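# Place the strawberry cake in the white basket

## Task

Get the strawberry cake inside the white basket while the basket and every other item stay roughly in their original spots, and finish with neither arm (nor its camera cable) in contact with any of them.

## Robot and tools

Robot: two six-joint arms, left_arm and right_arm, each with a parallel two-finger gripper and a wrist camera. Calibrated bases in the scene frame: left_arm at (-0.026, +0.301, 0) m, right_arm at (+0.053, -0.333, 0) m, both turned only slightly about z.

Scene frame: origin at table-top height, halfway between the arms' nominal bases. +x points out over the table, +z up, and left_arm sits on the +y side. Image left/right does not match arm names. Reported hand poses (end_effector_position in metres, end_effector_quat_wxyz) use this frame and can be a few cm off, worse at long reach. The reported position is the point between the finger pads, roughly 1 cm short of the fingertips; fingers point along the gripper's +z and open along its y.

Joint order, used in every row and every result list: waist, shoulder, elbow, wrist pitch, wrist yaw, wrist roll. Wrist yaw is sign-flipped against the URDF on both arms. URDF ranges (rad): waist -2.618..3.054, shoulder 0..3.142, elbow 0..3.142, wrist pitch -1.571..1.571, wrist yaw -1.571..1.571, wrist roll -2.094..2.094. Real ends may differ by up to 0.059 rad.

A row is one flat list of 14 numbers, each in [-1, 1], always covering both arms: left_arm's six joint values then its opening, then right_arm's six then its opening. Joint values are offsets, not poses: they are added to the arm's Joint targets as printed when the action (or move) begins, not to the previous row, so sending the same offset twice moves twice as far. Scale: 1.0 equals 2.224 rad for waist, shoulder, elbow and 8.485 rad for the three wrist joints. Opening is absolute: +1 fully open, -1 shut. To leave an arm alone send 0 offsets and repeat its current opening (0 is itself an opening command, not 'no change').

execute_actions(actions, cameras): actions is a list of up to 15 actions; each action is a list of up to 15 rows, each row lasting one 1/30 s step; an action always runs 15 steps (0.5 s), the last row repeating. An action that would push any joint more than 0.059 rad beyond its range is rejected for both arms; a malformed action, or a bad first action, rejects the whole call. An empty actions list just reports state and images. cameras: list of names, ["all"], [] for none; omitted means all for an empty list, otherwise none. Unknown names invalidate the call.

move(target, speed, blend, opening_speed, blocking, cameras): target is one 14-number row or a list of up to 15 rows, every row offset from the same starting Joint targets. Joints travel together, so grippers follow curves; no collision avoidance. speed: rad/s for the joint with the longest travel, 0.01-12.57, default 0.5, one value or one per target. blend: corner rounding in rad, default 0 (stop at each target). opening_speed: gripper opening change per second on the -1..+1 scale, minimum 0.2; use a low value to close gently on soft items. Openings in the first row are sent at the start; later rows' openings are applied after arriving and settling. Paths take at least 0.5 s and are cut off past 10 s. blocking=false returns after about 0.5 s while the move continues. The result adds a 'move:' line such as done, off_target (resting over 0.035 rad from target), moving, held or fault, plus limits=held if steps were withheld. done does not mean nothing was touched.

wait(seconds 0-10, cameras): lets time pass holding commands; a running move keeps going. stop(cameras): brakes a running move, needing some room. zoom_image(camera, region [x0,y0,x1,y1] pixels, max 504x504): enlarges part of the latest image. Cameras: cam_head_left, cam_head_right, cam_left_wrist, cam_right_wrist, each 672x504. read_manual(section): licence text only. finished_scene(scene): ends the scene for good; call it only once the cake is in the basket and both grippers are clear.

Result lines: Joint positions (rad, then finger gap in m, 0.094 fully open), Joint velocities ('within noise' or omitted when still), Joint targets (the base for your next offsets), Tool commands, grip_measured (opening on the command scale; reads slightly wide when empty, a bit narrow when squeezing a hard part), grip_effort_nm (motor effort, negative closing; not a pad force), joint torques (offset and noisy; first three wrap at ±28 N m), motor temperatures. 'joint sent to its limit' means a joint was clipped at its real end. 'joint command not followed' means the clearance check altered some targets.

Motion limits: each step a joint target may lead its measured angle by at most 0.339 rad (first three) or 2.2 rad (wrists); targets that would move the gripper over 200 mm from where it is get scaled back, so large moves may need several actions. Small turns may not start.

Gripping: fingers go to the commanded opening until they hit the force limit (about 50-64 N per pad), so grip_measured shows no stop at contact. Squeezing starts about 0.05 below the first-touch reading (more for round or soft items). Release by commanding well above grip_measured.

Avoid: dropping the cake or releasing it while moving, fast impacts, hard pushes, knocking things off the table, moving the basket much, arm-to-arm contact (a hard hit can end the scene; gripping the other arm's fingers counts), and leaving a gripper or camera cable touching objects. After contact, command targets back beyond Joint positions to stop pressing. Holding loads, stretching out or pushing at unreachable poses heats motors: MOTOR HOT at 75 °C, a fold-away fault at 90 °C, collapse at 100 °C. A loose object may occasionally be nudged by an outside push.

Each tool is called as a command line: name --argument value for each argument, lists and objects as JSON in quotes; but a table of rows of numbers goes row by row, as --pt "numbers of a row", without its own name.

## Session

execute_actions --actions '[]'

Scene clock: 0.00 s.
left_arm: end_effector_position=(+0.3624, +0.3385, +0.1097) grip_measured=+1.000 grip_effort_nm=n/a end_effector_quat_wxyz=(+0.602, -0.087, +0.789, +0.082) | right_arm: end_effector_position=(+0.4660, -0.3439, +0.1193) grip_measured=+1.000 grip_effort_nm=n/a end_effector_quat_wxyz=(+0.600, +0.032, +0.799, -0.027)
Joint positions: left_arm=[-0.053 1.534 0.331 0.929 0.258 -0.047 0.094] | right_arm=[0.002 1.547 0.43 0.833 -0.094 0.022 0.094]
Joint velocities: within noise
Joint torques (N m): no reading
Motor temperatures (°C): left_arm=[24 29 26 27 23 21 25] | right_arm=[24 31 28 37 24 22 22]
Heat: left arm: 29 °C; right arm: 37 °C.
Joint targets: left_arm=[-0.053 1.528 0.336 0.925 0.259 -0.048] | right_arm=[0.002 1.544 0.433 0.822 -0.095 0.022]
Tool commands: left_gripper/opening=+1.0 right_gripper/opening=+1.0

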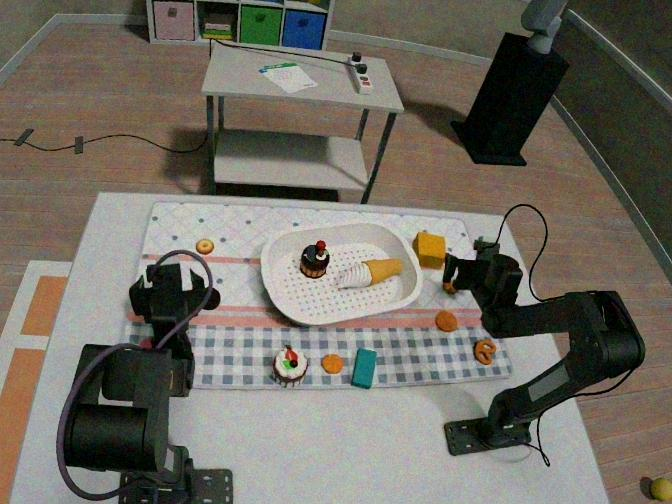

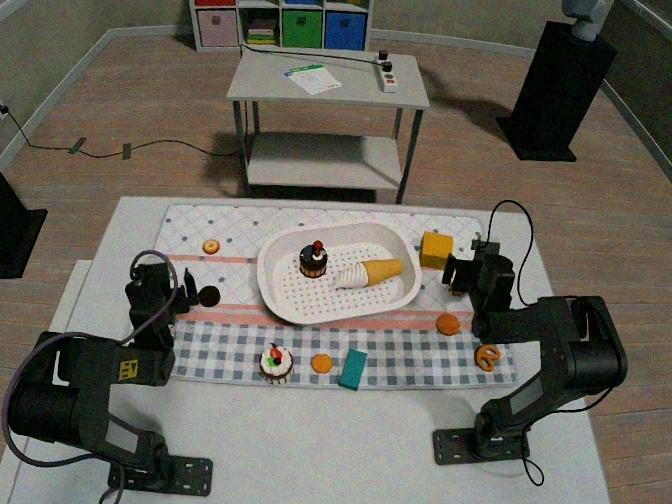

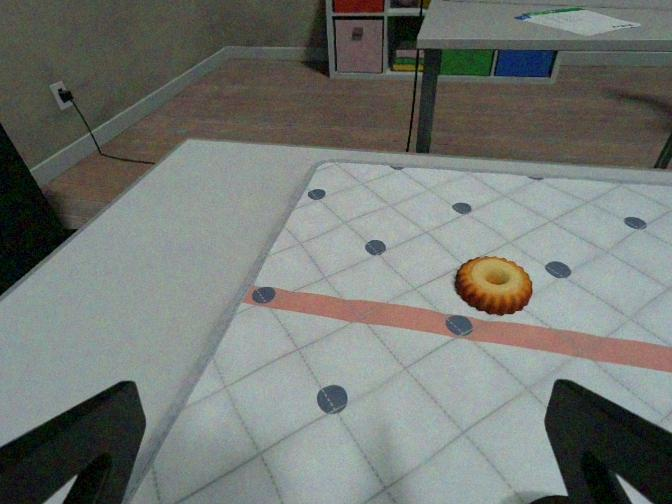

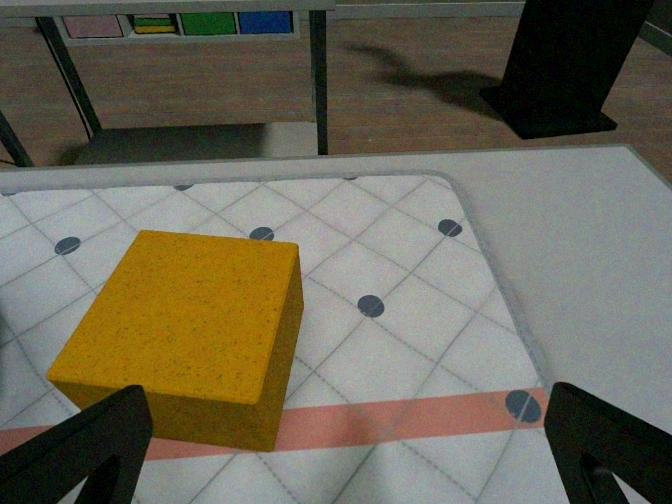

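zoom_image --camera "cam_head_right" --region '[200, 220, 450, 400]'

zoom_image --camera "cam_head_left" --region '[230, 330, 390, 400]'

Scaled by 2.016 from the camera's 672x504 image, which has a finer 960x720 frame.

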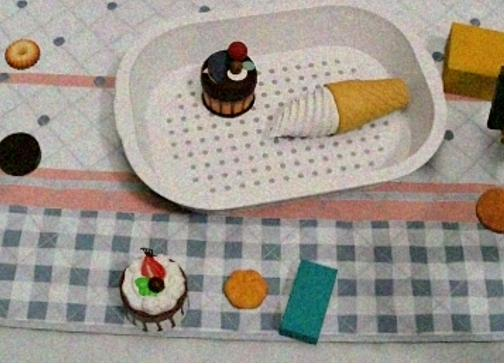

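Scaled by 3.150 from the camera's 672x504 image, which has a finer 960x720 frame.

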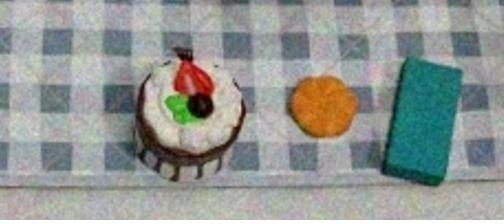

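move --target '[-0.260,-0.094,0.336,-0.205,-0.0305,0.0057,1,0,0,0,0,0,0,1]' --speed 0.9 --cameras '["all"]'

Scene clock: 36.23 s.
left_arm: end_effector_position=(+0.2466, +0.1184, +0.1458) grip_measured=+1.000 grip_effort_nm=0.007 end_effector_quat_wxyz=(+0.235, +0.282, +0.928, -0.068) | right_arm: end_effector_position=(+0.4660, -0.3439, +0.1193) grip_measured=+1.000 grip_effort_nm=0.027 end_effector_quat_wxyz=(+0.600, +0.032, +0.799, -0.027)
Joint positions: left_arm=[-0.628 1.336 1.054 -0.795 0.01 -0.005 0.094] | right_arm=[0.002 1.547 0.43 0.833 -0.094 0.022 0.094]
Joint torques (N m): left_arm=[-0.32 -5.64 8.96 1.11 -0.08 0.09] | right_arm=[0.03 -4.94 7.01 1.54 -0.05 -0.01]
Motor temperatures (°C): left_arm=[24 29 27 35 23 21 24] | right_arm=[23 32 29 40 24 22 22]
Heat: left arm: 35 °C; right arm: 40 °C.
Joint targets: left_arm=[-0.632 1.319 1.084 -0.814 0.000 0.001] | right_arm=[0.002 1.544 0.433 0.822 -0.095 0.022]
move: done

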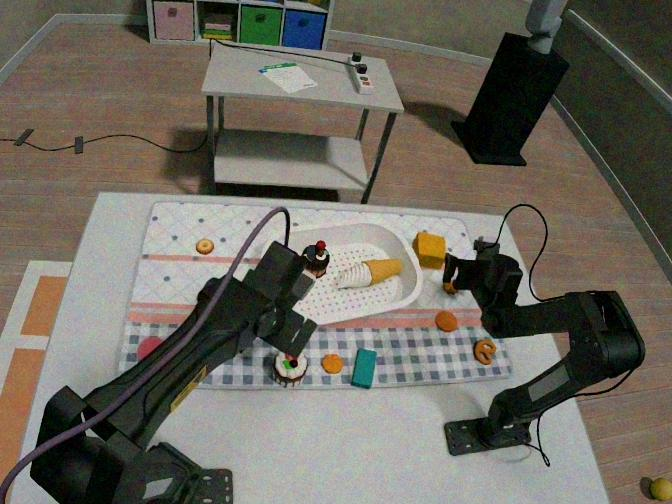

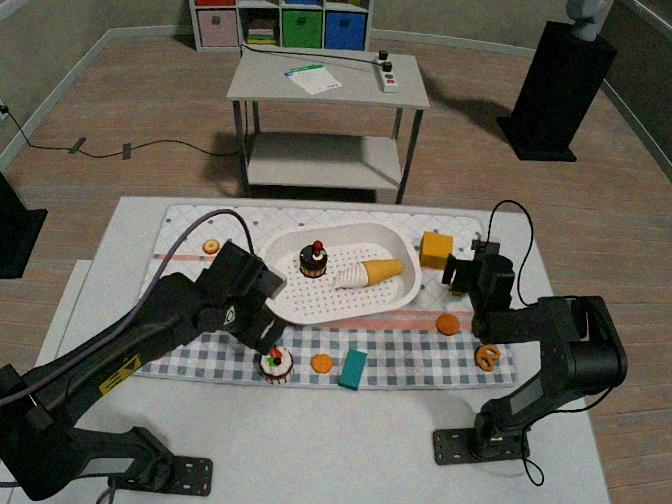

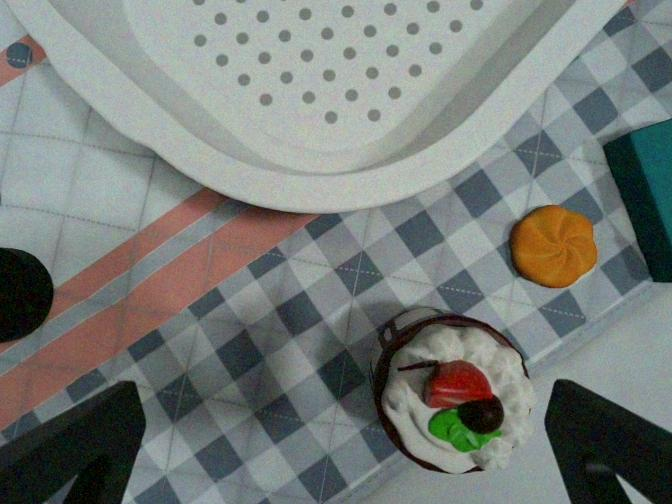

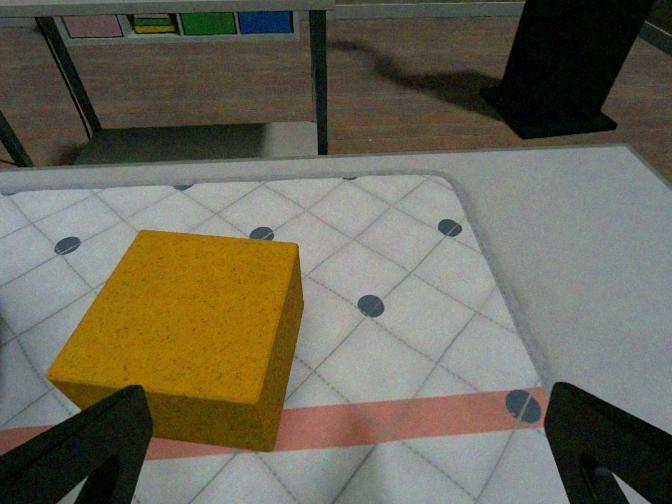

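move --target '[-0.068,0,0,0,0,0,1,0,0,0,0,0,0,1]' --cameras '["all"]'

Scene clock: 53.73 s.
left_arm: end_effector_position=(+0.2152, +0.0788, +0.1458) grip_measured=+1.000 grip_effort_nm=-0.002 end_effector_quat_wxyz=(+0.228, +0.352, +0.904, -0.087) | right_arm: end_effector_position=(+0.4660, -0.3439, +0.1193) grip_measured=+1.000 grip_effort_nm=0.027 end_effector_quat_wxyz=(+0.600, +0.032, +0.799, -0.027)
Joint positions: left_arm=[-0.78 1.336 1.054 -0.795 0.006 -0.005 0.094] | right_arm=[0.002 1.547 0.43 0.833 -0.094 0.022 0.094]
Joint torques (N m): left_arm=[-0.25 -5.65 8.96 1.09 -0.04 0.08] | right_arm=[0.05 -4.94 7.01 1.54 -0.05 -0.01]
Heat: left arm: 31 °C; right arm: 41 °C.
Joint targets: left_arm=[-0.783 1.319 1.084 -0.814 0.000 0.001] | right_arm=[0.002 1.544 0.433 0.822 -0.095 0.022]
move: done

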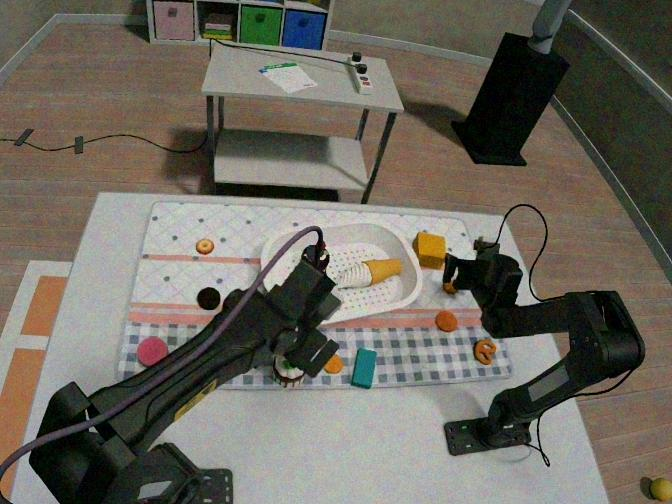

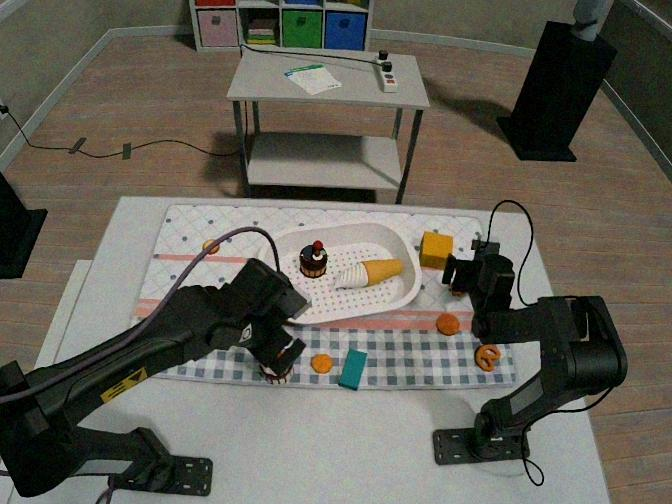

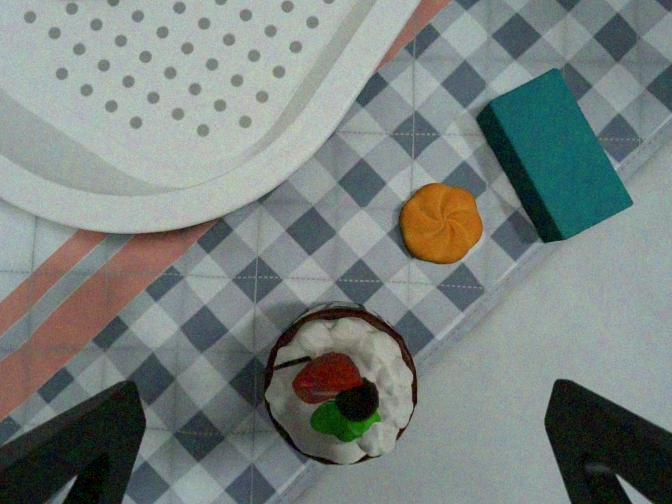

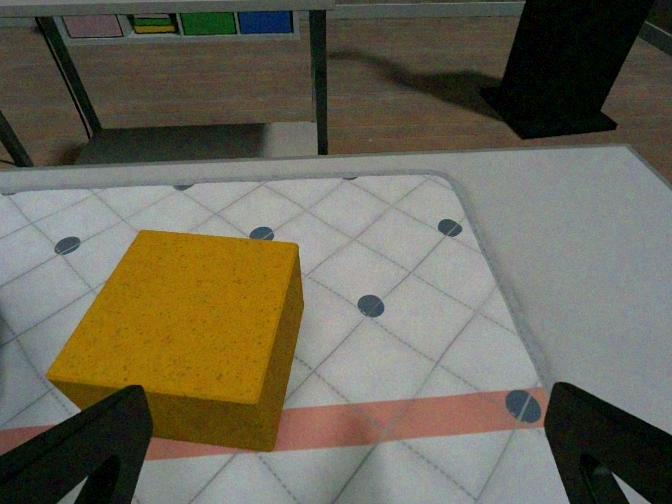

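move --target '[0.002,0.0262,-0.12,0.0383,0,0,1,0,0,0,0,0,0,1]' --cameras '["all"]'

Scene clock: 68.43 s.
left_arm: end_effector_position=(+0.2177, +0.0764, +0.0858) grip_measured=+1.000 grip_effort_nm=0.002 end_effector_quat_wxyz=(+0.238, +0.351, +0.901, -0.091) | right_arm: end_effector_position=(+0.4660, -0.3439, +0.1193) grip_measured=+1.000 grip_effort_nm=0.027 end_effector_quat_wxyz=(+0.600, +0.032, +0.799, -0.027)
Joint positions: left_arm=[-0.78 1.374 0.83 -0.51 0.006 -0.005 0.094] | right_arm=[0.002 1.547 0.43 0.833 -0.094 0.022 0.094]
Joint torques (N m): left_arm=[0.2 -4.07 5.34 1.56 -0.04 0.08] | right_arm=[0.03 -4.94 7.01 1.55 -0.05 -0.01]
Motor temperatures (°C): left_arm=[24 29 30 30 23 21 24] | right_arm=[23 32 29 41 24 22 22]
Heat: left arm: 30 °C; right arm: 41 °C.
Joint targets: left_arm=[-0.778 1.378 0.817 -0.489 0.000 0.001] | right_arm=[0.002 1.544 0.433 0.822 -0.095 0.022]
move: done

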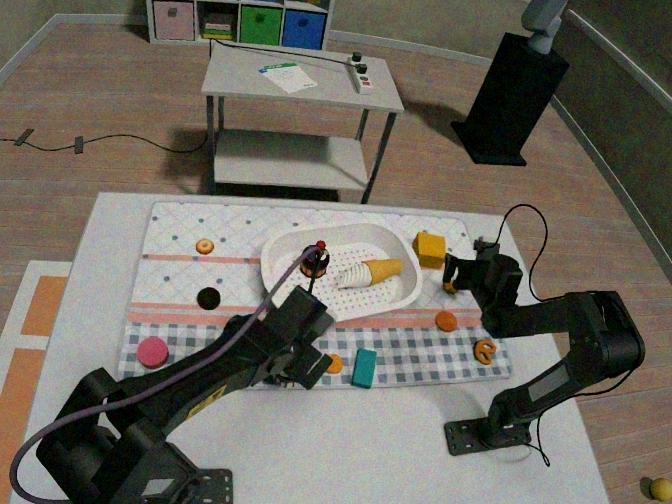

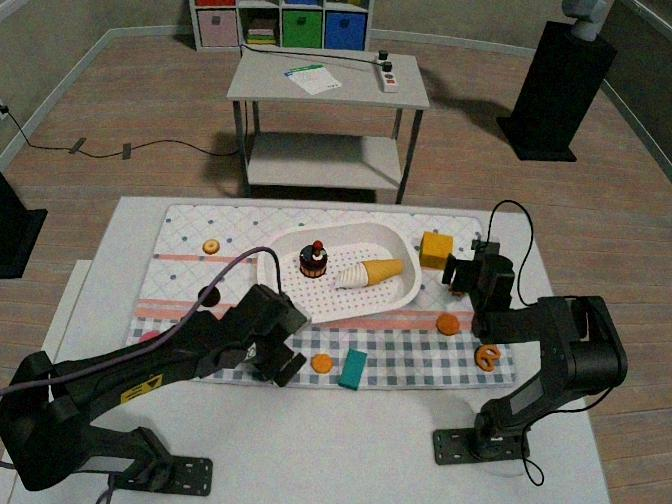

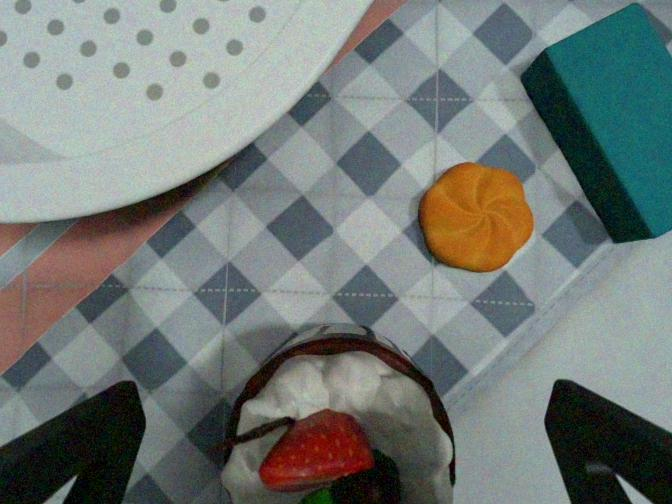

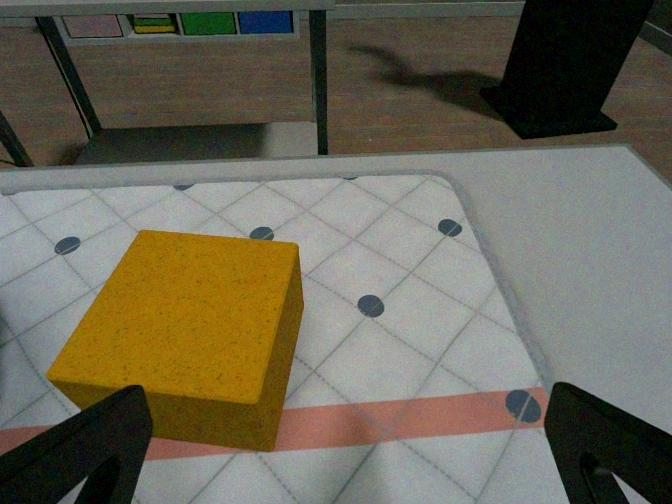

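move --target '[0.001,0.0174,-0.08,0.0255,0,0,1,0,0,0,0,0,0,1]' --speed 0.3 --cameras '["all"]'

Scene clock: 76.90 s.
left_arm: end_effector_position=(+0.2088, +0.0847, +0.0382) grip_measured=+1.000 grip_effort_nm=0.002 end_effector_quat_wxyz=(+0.238, +0.351, +0.901, -0.091) | right_arm: end_effector_position=(+0.4660, -0.3439, +0.1193) grip_measured=+1.000 grip_effort_nm=0.027 end_effector_quat_wxyz=(+0.600, +0.032, +0.799, -0.027)
Joint positions: left_arm=[-0.78 1.41 0.652 -0.297 0.006 -0.005 0.094] | right_arm=[0.002 1.547 0.43 0.833 -0.094 0.022 0.094]
Joint torques (N m): left_arm=[0.38 -3.78 4.88 1.58 -0.05 0.09] | right_arm=[0.03 -4.94 7.01 1.55 -0.05 0]
Heat: left arm: 31 °C; right arm: 41 °C.
Joint targets: left_arm=[-0.776 1.416 0.639 -0.273 0.000 0.001] | right_arm=[0.002 1.544 0.433 0.822 -0.095 0.022]
move: done

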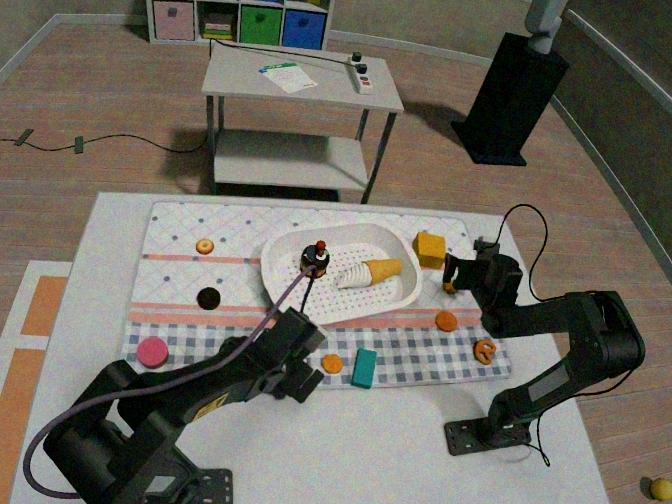

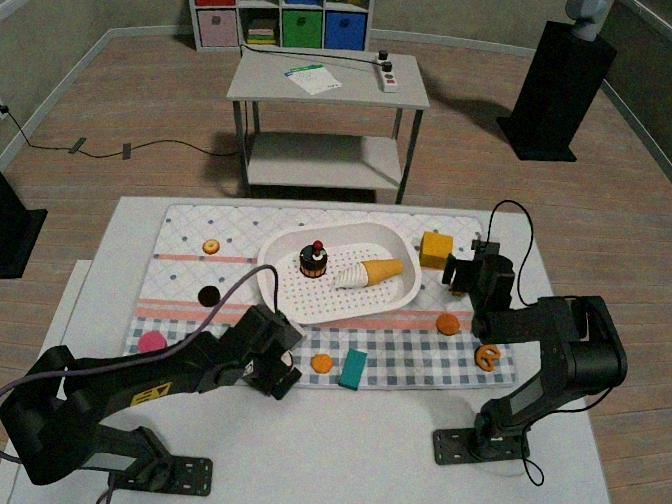

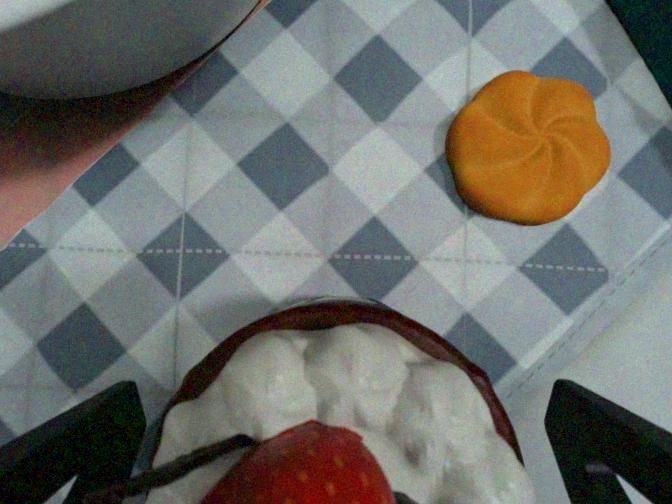

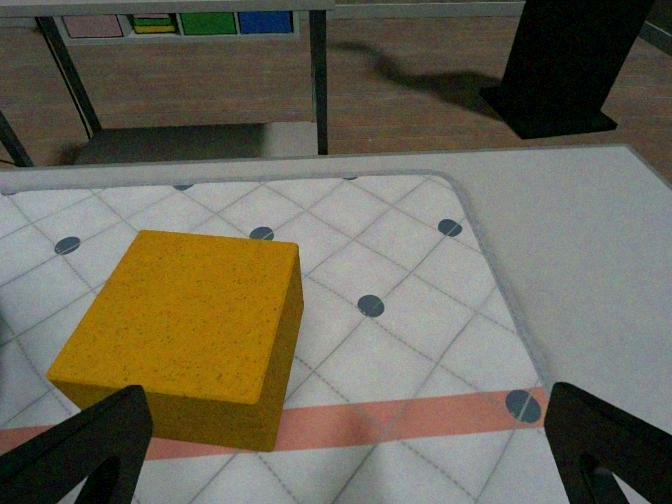

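move --target '[0,0,0,0,0,0,0.2,0,0,0,0,0,0,1]' --opening_speed 0.4 --cameras '["cam_left_wrist"]'

Scene clock: 82.67 s.
left_arm: end_effector_position=(+0.2090, +0.0845, +0.0383) grip_measured=+0.397 grip_effort_nm=-1.023 end_effector_quat_wxyz=(+0.239, +0.351, +0.901, -0.091) | right_arm: end_effector_position=(+0.4660, -0.3439, +0.1193) grip_measured=+1.000 grip_effort_nm=0.032 end_effector_quat_wxyz=(+0.600, +0.032, +0.799, -0.027)
Joint positions: left_arm=[-0.78 1.41 0.652 -0.296 0.006 -0.005 0.066] | right_arm=[0.002 1.547 0.43 0.833 -0.094 0.022 0.094]
Joint torques (N m): left_arm=[0.36 -3.78 4.85 1.57 -0.05 0.09] | right_arm=[0.03 -4.94 6.99 1.54 -0.05 -0.01]
Heat: left arm: 31 °C; right arm: 41 °C.
Joint targets: left_arm=[-0.776 1.416 0.639 -0.273 0.000 0.001] | right_arm=[0.002 1.544 0.433 0.822 -0.095 0.022]
move: done
Images, in order (width x height): cam_left_wrist 672x504.

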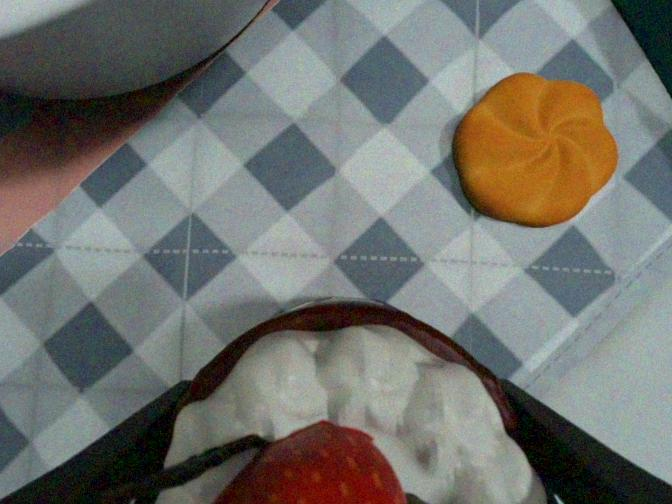

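move --pt "0 -0.0436 0.2 -0.0638 0 0 0.2 0 0 0 0 0 0 1" --pt "0.1106 0.0778 0.36 -0.074 0 0 0.2 0 0 0 0 0 0 1" --blend 0.1 --cameras '["all"]'

Scene clock: 99.93 s.
left_arm: end_effector_position=(+0.3210, +0.1137, +0.1804) grip_measured=+0.397 grip_effort_nm=-1.018 end_effector_quat_wxyz=(+0.242, +0.236, +0.939, -0.060) | right_arm: end_effector_position=(+0.4660, -0.3439, +0.1193) grip_measured=+1.000 grip_effort_nm=0.032 end_effector_quat_wxyz=(+0.600, +0.032, +0.799, -0.027)
Joint positions: left_arm=[-0.53 1.582 1.403 -0.888 0.005 -0.005 0.066] | right_arm=[0.002 1.547 0.43 0.833 -0.094 0.022 0.094]
Joint torques (N m): left_arm=[-0.02 -5.96 9.51 1.16 -0.04 0.09] | right_arm=[0.03 -4.94 6.99 1.54 -0.05 -0.01]
Heat: left arm: 30 °C; right arm: 41 °C.
Joint targets: left_arm=[-0.530 1.589 1.439 -0.901 0.000 0.001] | right_arm=[0.002 1.544 0.433 0.822 -0.095 0.022]
move: off_target (left_arm); left_arm: the elbow is farthest, 0.037 rad from its target

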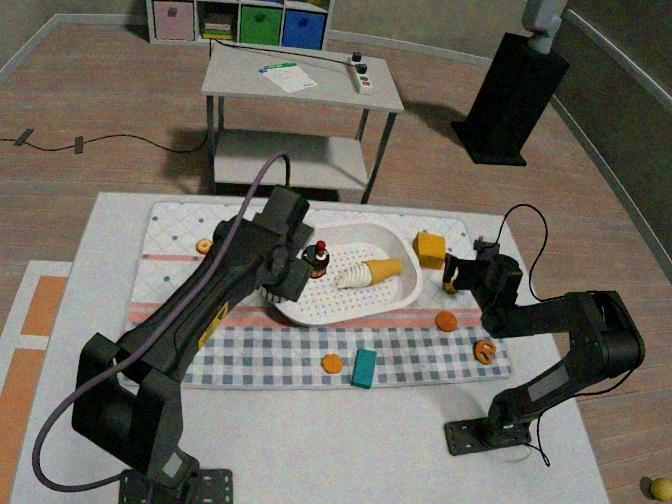

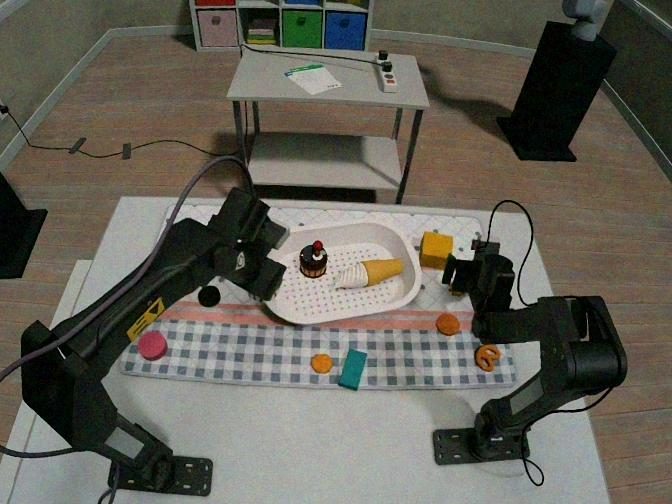

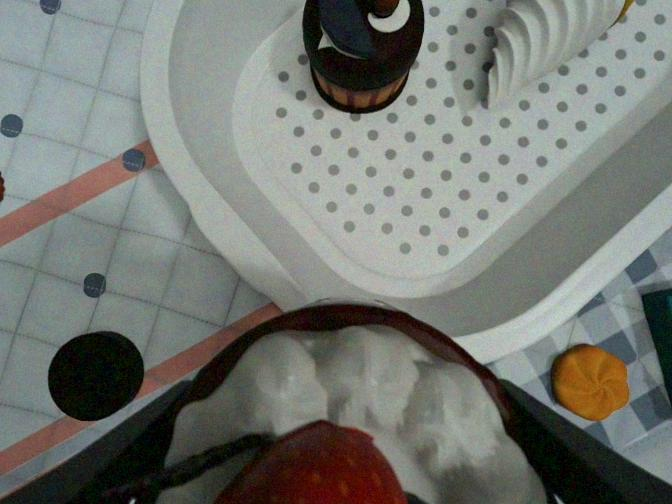

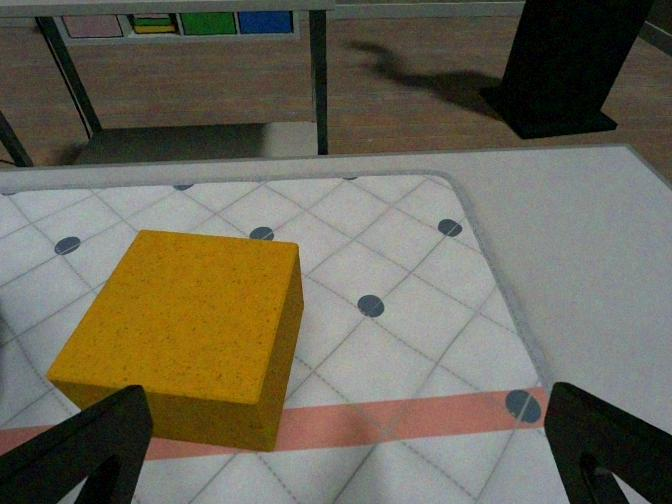

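move --target '[-0.0526,0.1736,0.1407,0.0087,0,0,0.2,0,0,0,0,0,0,1]' --cameras '["all"]'

Scene clock: 122.03 s.
left_arm: end_effector_position=(+0.3724, +0.0216, +0.1369) grip_measured=+0.397 grip_effort_nm=-1.028 end_effector_quat_wxyz=(+0.222, +0.291, +0.928, -0.069) | right_arm: end_effector_position=(+0.4660, -0.3439, +0.1193) grip_measured=+1.000 grip_effort_nm=0.027 end_effector_quat_wxyz=(+0.600, +0.032, +0.799, -0.027)
Joint positions: left_arm=[-0.645 1.969 1.715 -0.848 0.005 -0.005 0.066] | right_arm=[0.002 1.547 0.43 0.833 -0.094 0.022 0.094]
Joint torques (N m): left_arm=[-0.16 -9.65 9.52 1.47 -0.04 0.08] | right_arm=[0.03 -4.94 6.99 1.55 -0.05 -0.01]
Heat: left arm: 30 °C; right arm: 41 °C.
Joint targets: left_arm=[-0.647 1.975 1.753 -0.827 0.000 0.001] | right_arm=[0.002 1.544 0.433 0.822 -0.095 0.022]
move: off_target (left_arm); left_arm: the elbow is farthest, 0.036 rad from its target

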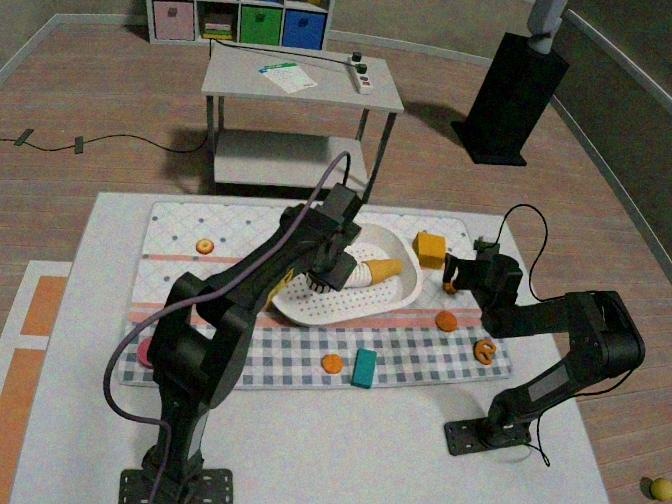

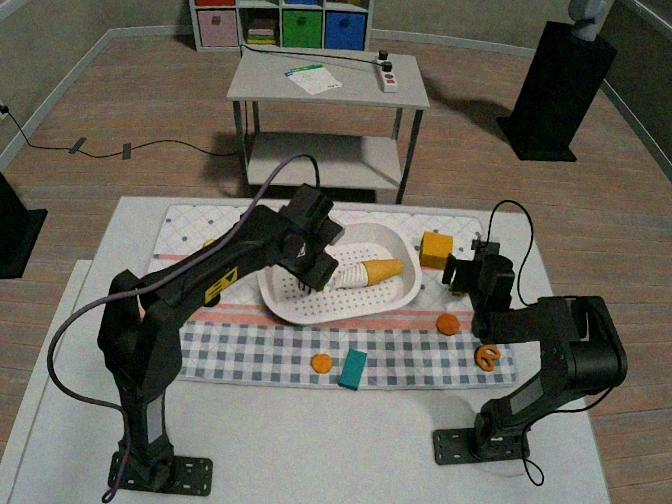

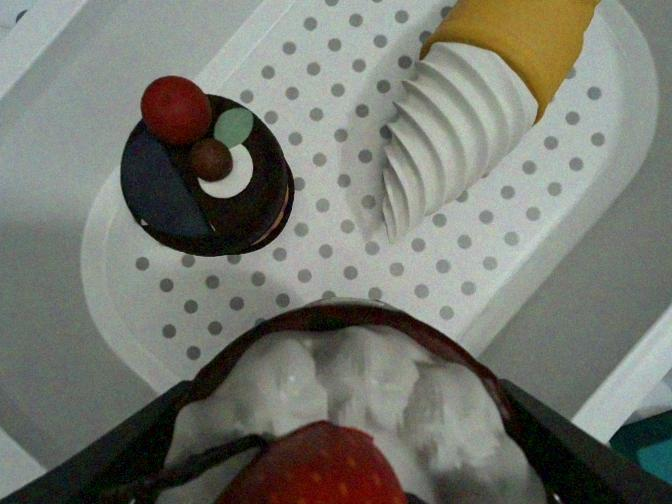

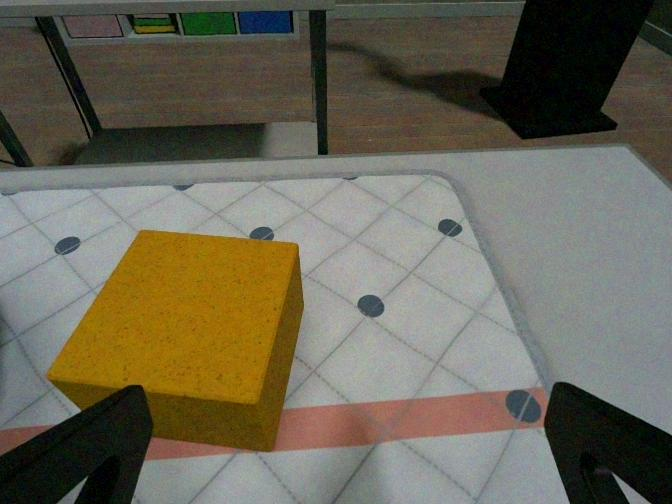

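move --target '[0,0.0292,-0.1007,0.0398,0,0,0.2,0,0,0,0,0,0,1]' --speed 0.35 --cameras '["all"]'

Scene clock: 131.40 s.
left_arm: end_effector_position=(+0.3946, +0.0059, +0.0827) grip_measured=+0.397 grip_effort_nm=-1.028 end_effector_quat_wxyz=(+0.265, +0.288, +0.917, -0.083) | right_arm: end_effector_position=(+0.4660, -0.3439, +0.1193) grip_measured=+1.000 grip_effort_nm=0.027 end_effector_quat_wxyz=(+0.600, +0.032, +0.799, -0.027)
Joint positions: left_arm=[-0.645 2.03 1.541 -0.518 0.005 -0.005 0.066] | right_arm=[0.002 1.547 0.43 0.833 -0.094 0.022 0.094]
Joint torques (N m): left_arm=[-0.14 -9.88 5.56 1.71 -0.04 0.08] | right_arm=[0.02 -4.93 7.01 1.54 -0.05 -0.01]
Heat: left arm: 32 °C; right arm: 42 °C.
Joint targets: left_arm=[-0.647 2.041 1.529 -0.489 0.000 0.001] | right_arm=[0.002 1.544 0.433 0.822 -0.095 0.022]
move: done

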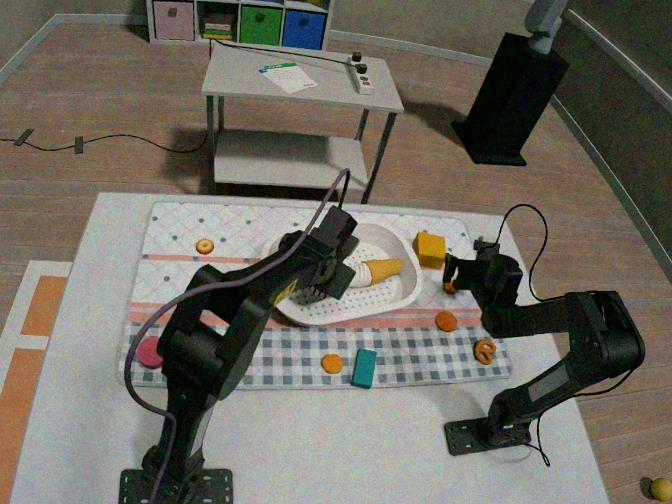

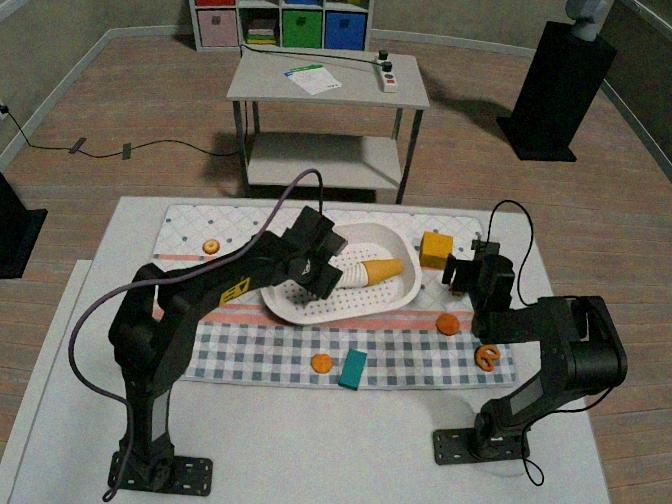

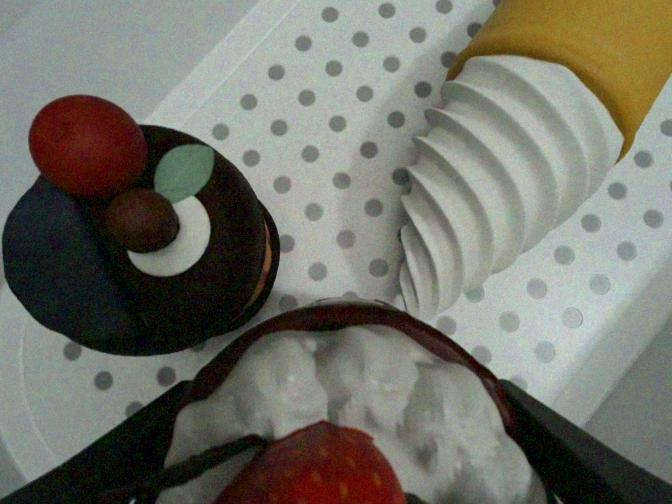

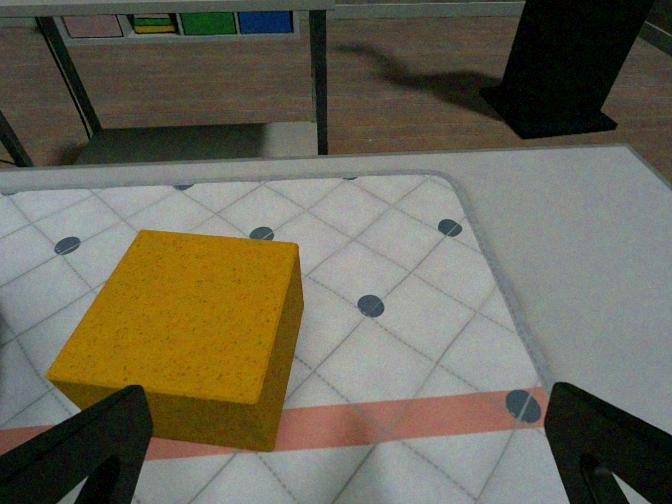

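move --target '[0,0.0072,-0.0459,0.009,0,0,0.2,0,0,0,0,0,0,1]' --speed 0.15 --cameras '["all"]'

Scene clock: 138.23 s.
left_arm: end_effector_position=(+0.3840, +0.0133, +0.0505) grip_measured=+0.397 grip_effort_nm=-1.023 end_effector_quat_wxyz=(+0.249, +0.289, +0.921, -0.077) | right_arm: end_effector_position=(+0.4660, -0.3439, +0.1193) grip_measured=+1.000 grip_effort_nm=0.027 end_effector_quat_wxyz=(+0.600, +0.032, +0.799, -0.027)
Joint positions: left_arm=[-0.645 2.042 1.442 -0.443 0.005 -0.005 0.066] | right_arm=[0.002 1.547 0.43 0.833 -0.094 0.022 0.094]
Joint torques (N m): left_arm=[-0.14 -9.37 5.04 1.65 -0.03 0.08] | right_arm=[0.03 -4.94 7.02 1.54 -0.05 0]
Heat: left arm: 33 °C; right arm: 42 °C.
Joint targets: left_arm=[-0.647 2.056 1.426 -0.413 0.000 0.001] | right_arm=[0.002 1.544 0.433 0.822 -0.095 0.022]
move: done

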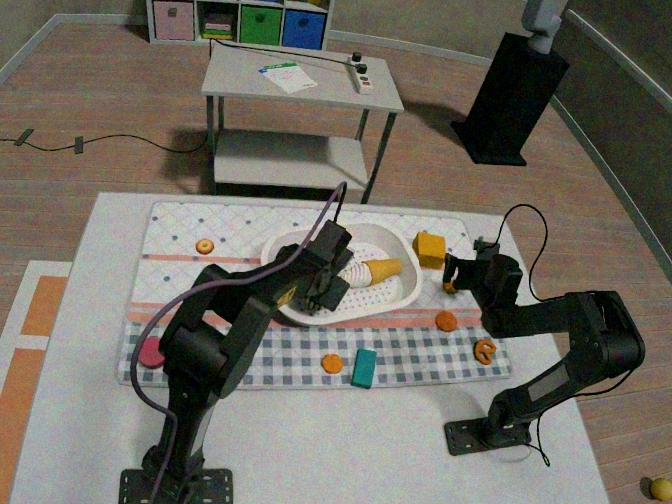

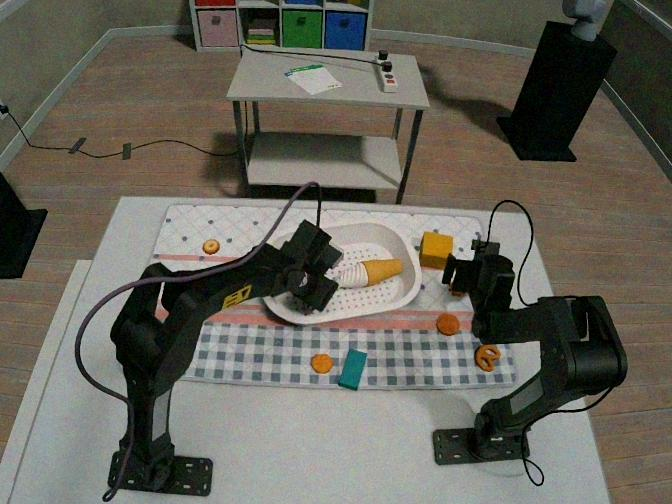

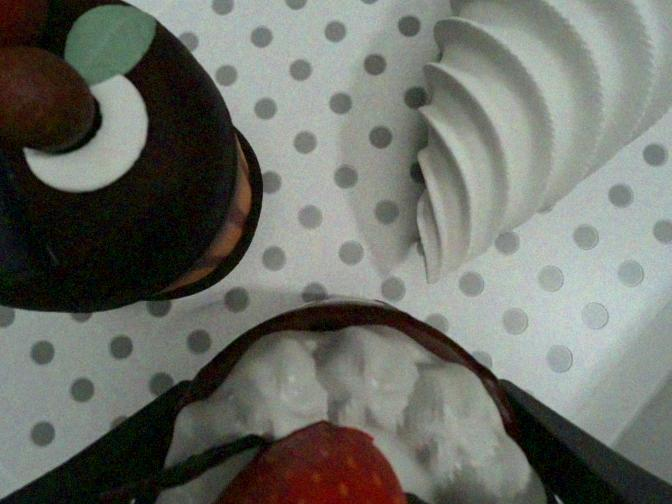

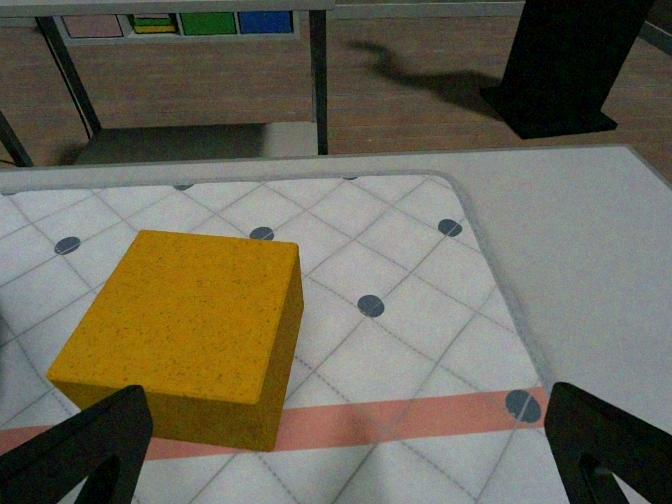

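move --target '[0,0.0016,-0.0068,0.0022,0,0,0.2,0,0,0,0,0,0,1]' --speed 0.1

move --target '[0,0.0016,-0.0068,0.0022,0,0,0.2,0,0,0,0,0,0,1]' --speed 0.1 --cameras '["cam_left_wrist"]'

Scene clock: 144.20 s.
left_arm: end_effector_position=(+0.3849, +0.0128, +0.0493) grip_measured=+0.397 grip_effort_nm=-1.028 end_effector_quat_wxyz=(+0.253, +0.289, +0.920, -0.079) | right_arm: end_effector_position=(+0.4660, -0.3439, +0.1193) grip_measured=+1.000 grip_effort_nm=0.027 end_effector_quat_wxyz=(+0.600, +0.032, +0.799, -0.027)
Joint positions: left_arm=[-0.645 2.042 1.432 -0.424 0.005 -0.005 0.066] | right_arm=[0.002 1.547 0.43 0.833 -0.094 0.022 0.094]
Joint torques (N m): left_arm=[-0.17 -9.09 4.62 1.67 -0.04 0.08] | right_arm=[0.03 -4.94 6.99 1.54 -0.04 0]
Heat: left arm: 33 °C; right arm: 42 °C.
Joint targets: left_arm=[-0.647 2.060 1.411 -0.394 0.000 0.001] | right_arm=[0.002 1.544 0.433 0.822 -0.095 0.022]
move: done

Scene clock: 144.90 s.
left_arm: end_effector_position=(+0.3858, +0.0121, +0.0487) grip_measured=+0.397 grip_effort_nm=-1.028 end_effector_quat_wxyz=(+0.257, +0.289, +0.919, -0.080) | right_arm: end_effector_position=(+0.4660, -0.3439, +0.1193) grip_measured=+1.000 grip_effort_nm=0.032 end_effector_quat_wxyz=(+0.600, +0.032, +0.799, -0.027)
Joint positions: left_arm=[-0.645 2.042 1.425 -0.408 0.005 -0.004 0.066] | right_arm=[0.002 1.547 0.43 0.833 -0.094 0.022 0.094]
Joint torques (N m): left_arm=[-0.13 -8.8 4.04 1.72 -0.03 0.08] | right_arm=[0.05 -4.94 7.01 1.54 -0.05 -0.01]
Heat: left arm: 33 °C; right arm: 42 °C.
Joint targets: left_arm=[-0.647 2.064 1.396 -0.375 0.000 0.001] | right_arm=[0.002 1.544 0.433 0.822 -0.095 0.022]
move: done
Images, in order (width x height): cam_left_wrist 672x504.

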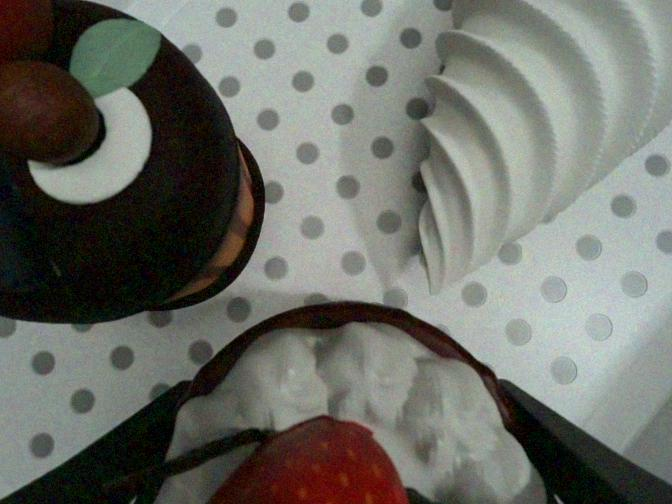

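move --target '[0,0,0,0,0,0,0.7,0,0,0,0,0,0,1]' --opening_speed 0.4 --cameras '["cam_left_wrist"]'

Scene clock: 149.83 s.
left_arm: end_effector_position=(+0.3844, +0.0131, +0.0429) grip_measured=+0.698 grip_effort_nm=0.110 end_effector_quat_wxyz=(+0.255, +0.289, +0.919, -0.079) | right_arm: end_effector_position=(+0.4660, -0.3439, +0.1193) grip_measured=+1.000 grip_effort_nm=0.027 end_effector_quat_wxyz=(+0.600, +0.032, +0.799, -0.027)
Joint positions: left_arm=[-0.645 2.047 1.412 -0.396 0.005 -0.004 0.08] | right_arm=[0.002 1.547 0.43 0.833 -0.094 0.022 0.094]
Joint torques (N m): left_arm=[-0.16 -9.21 5.01 1.57 -0.03 0.08] | right_arm=[0.03 -4.94 7.01 1.54 -0.05 -0.01]
Heat: left arm: 33 °C; right arm: 42 °C.
Joint targets: left_arm=[-0.647 2.064 1.396 -0.375 0.000 0.001] | right_arm=[0.002 1.544 0.433 0.822 -0.095 0.022]
move: done
Images, in order (width x height): cam_left_wrist 672x504.

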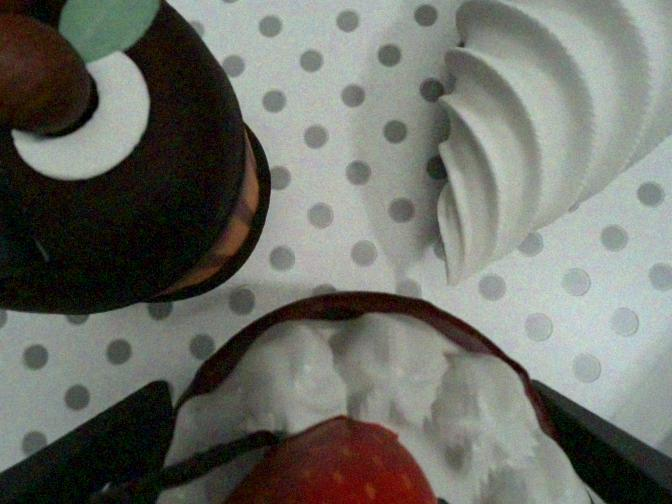

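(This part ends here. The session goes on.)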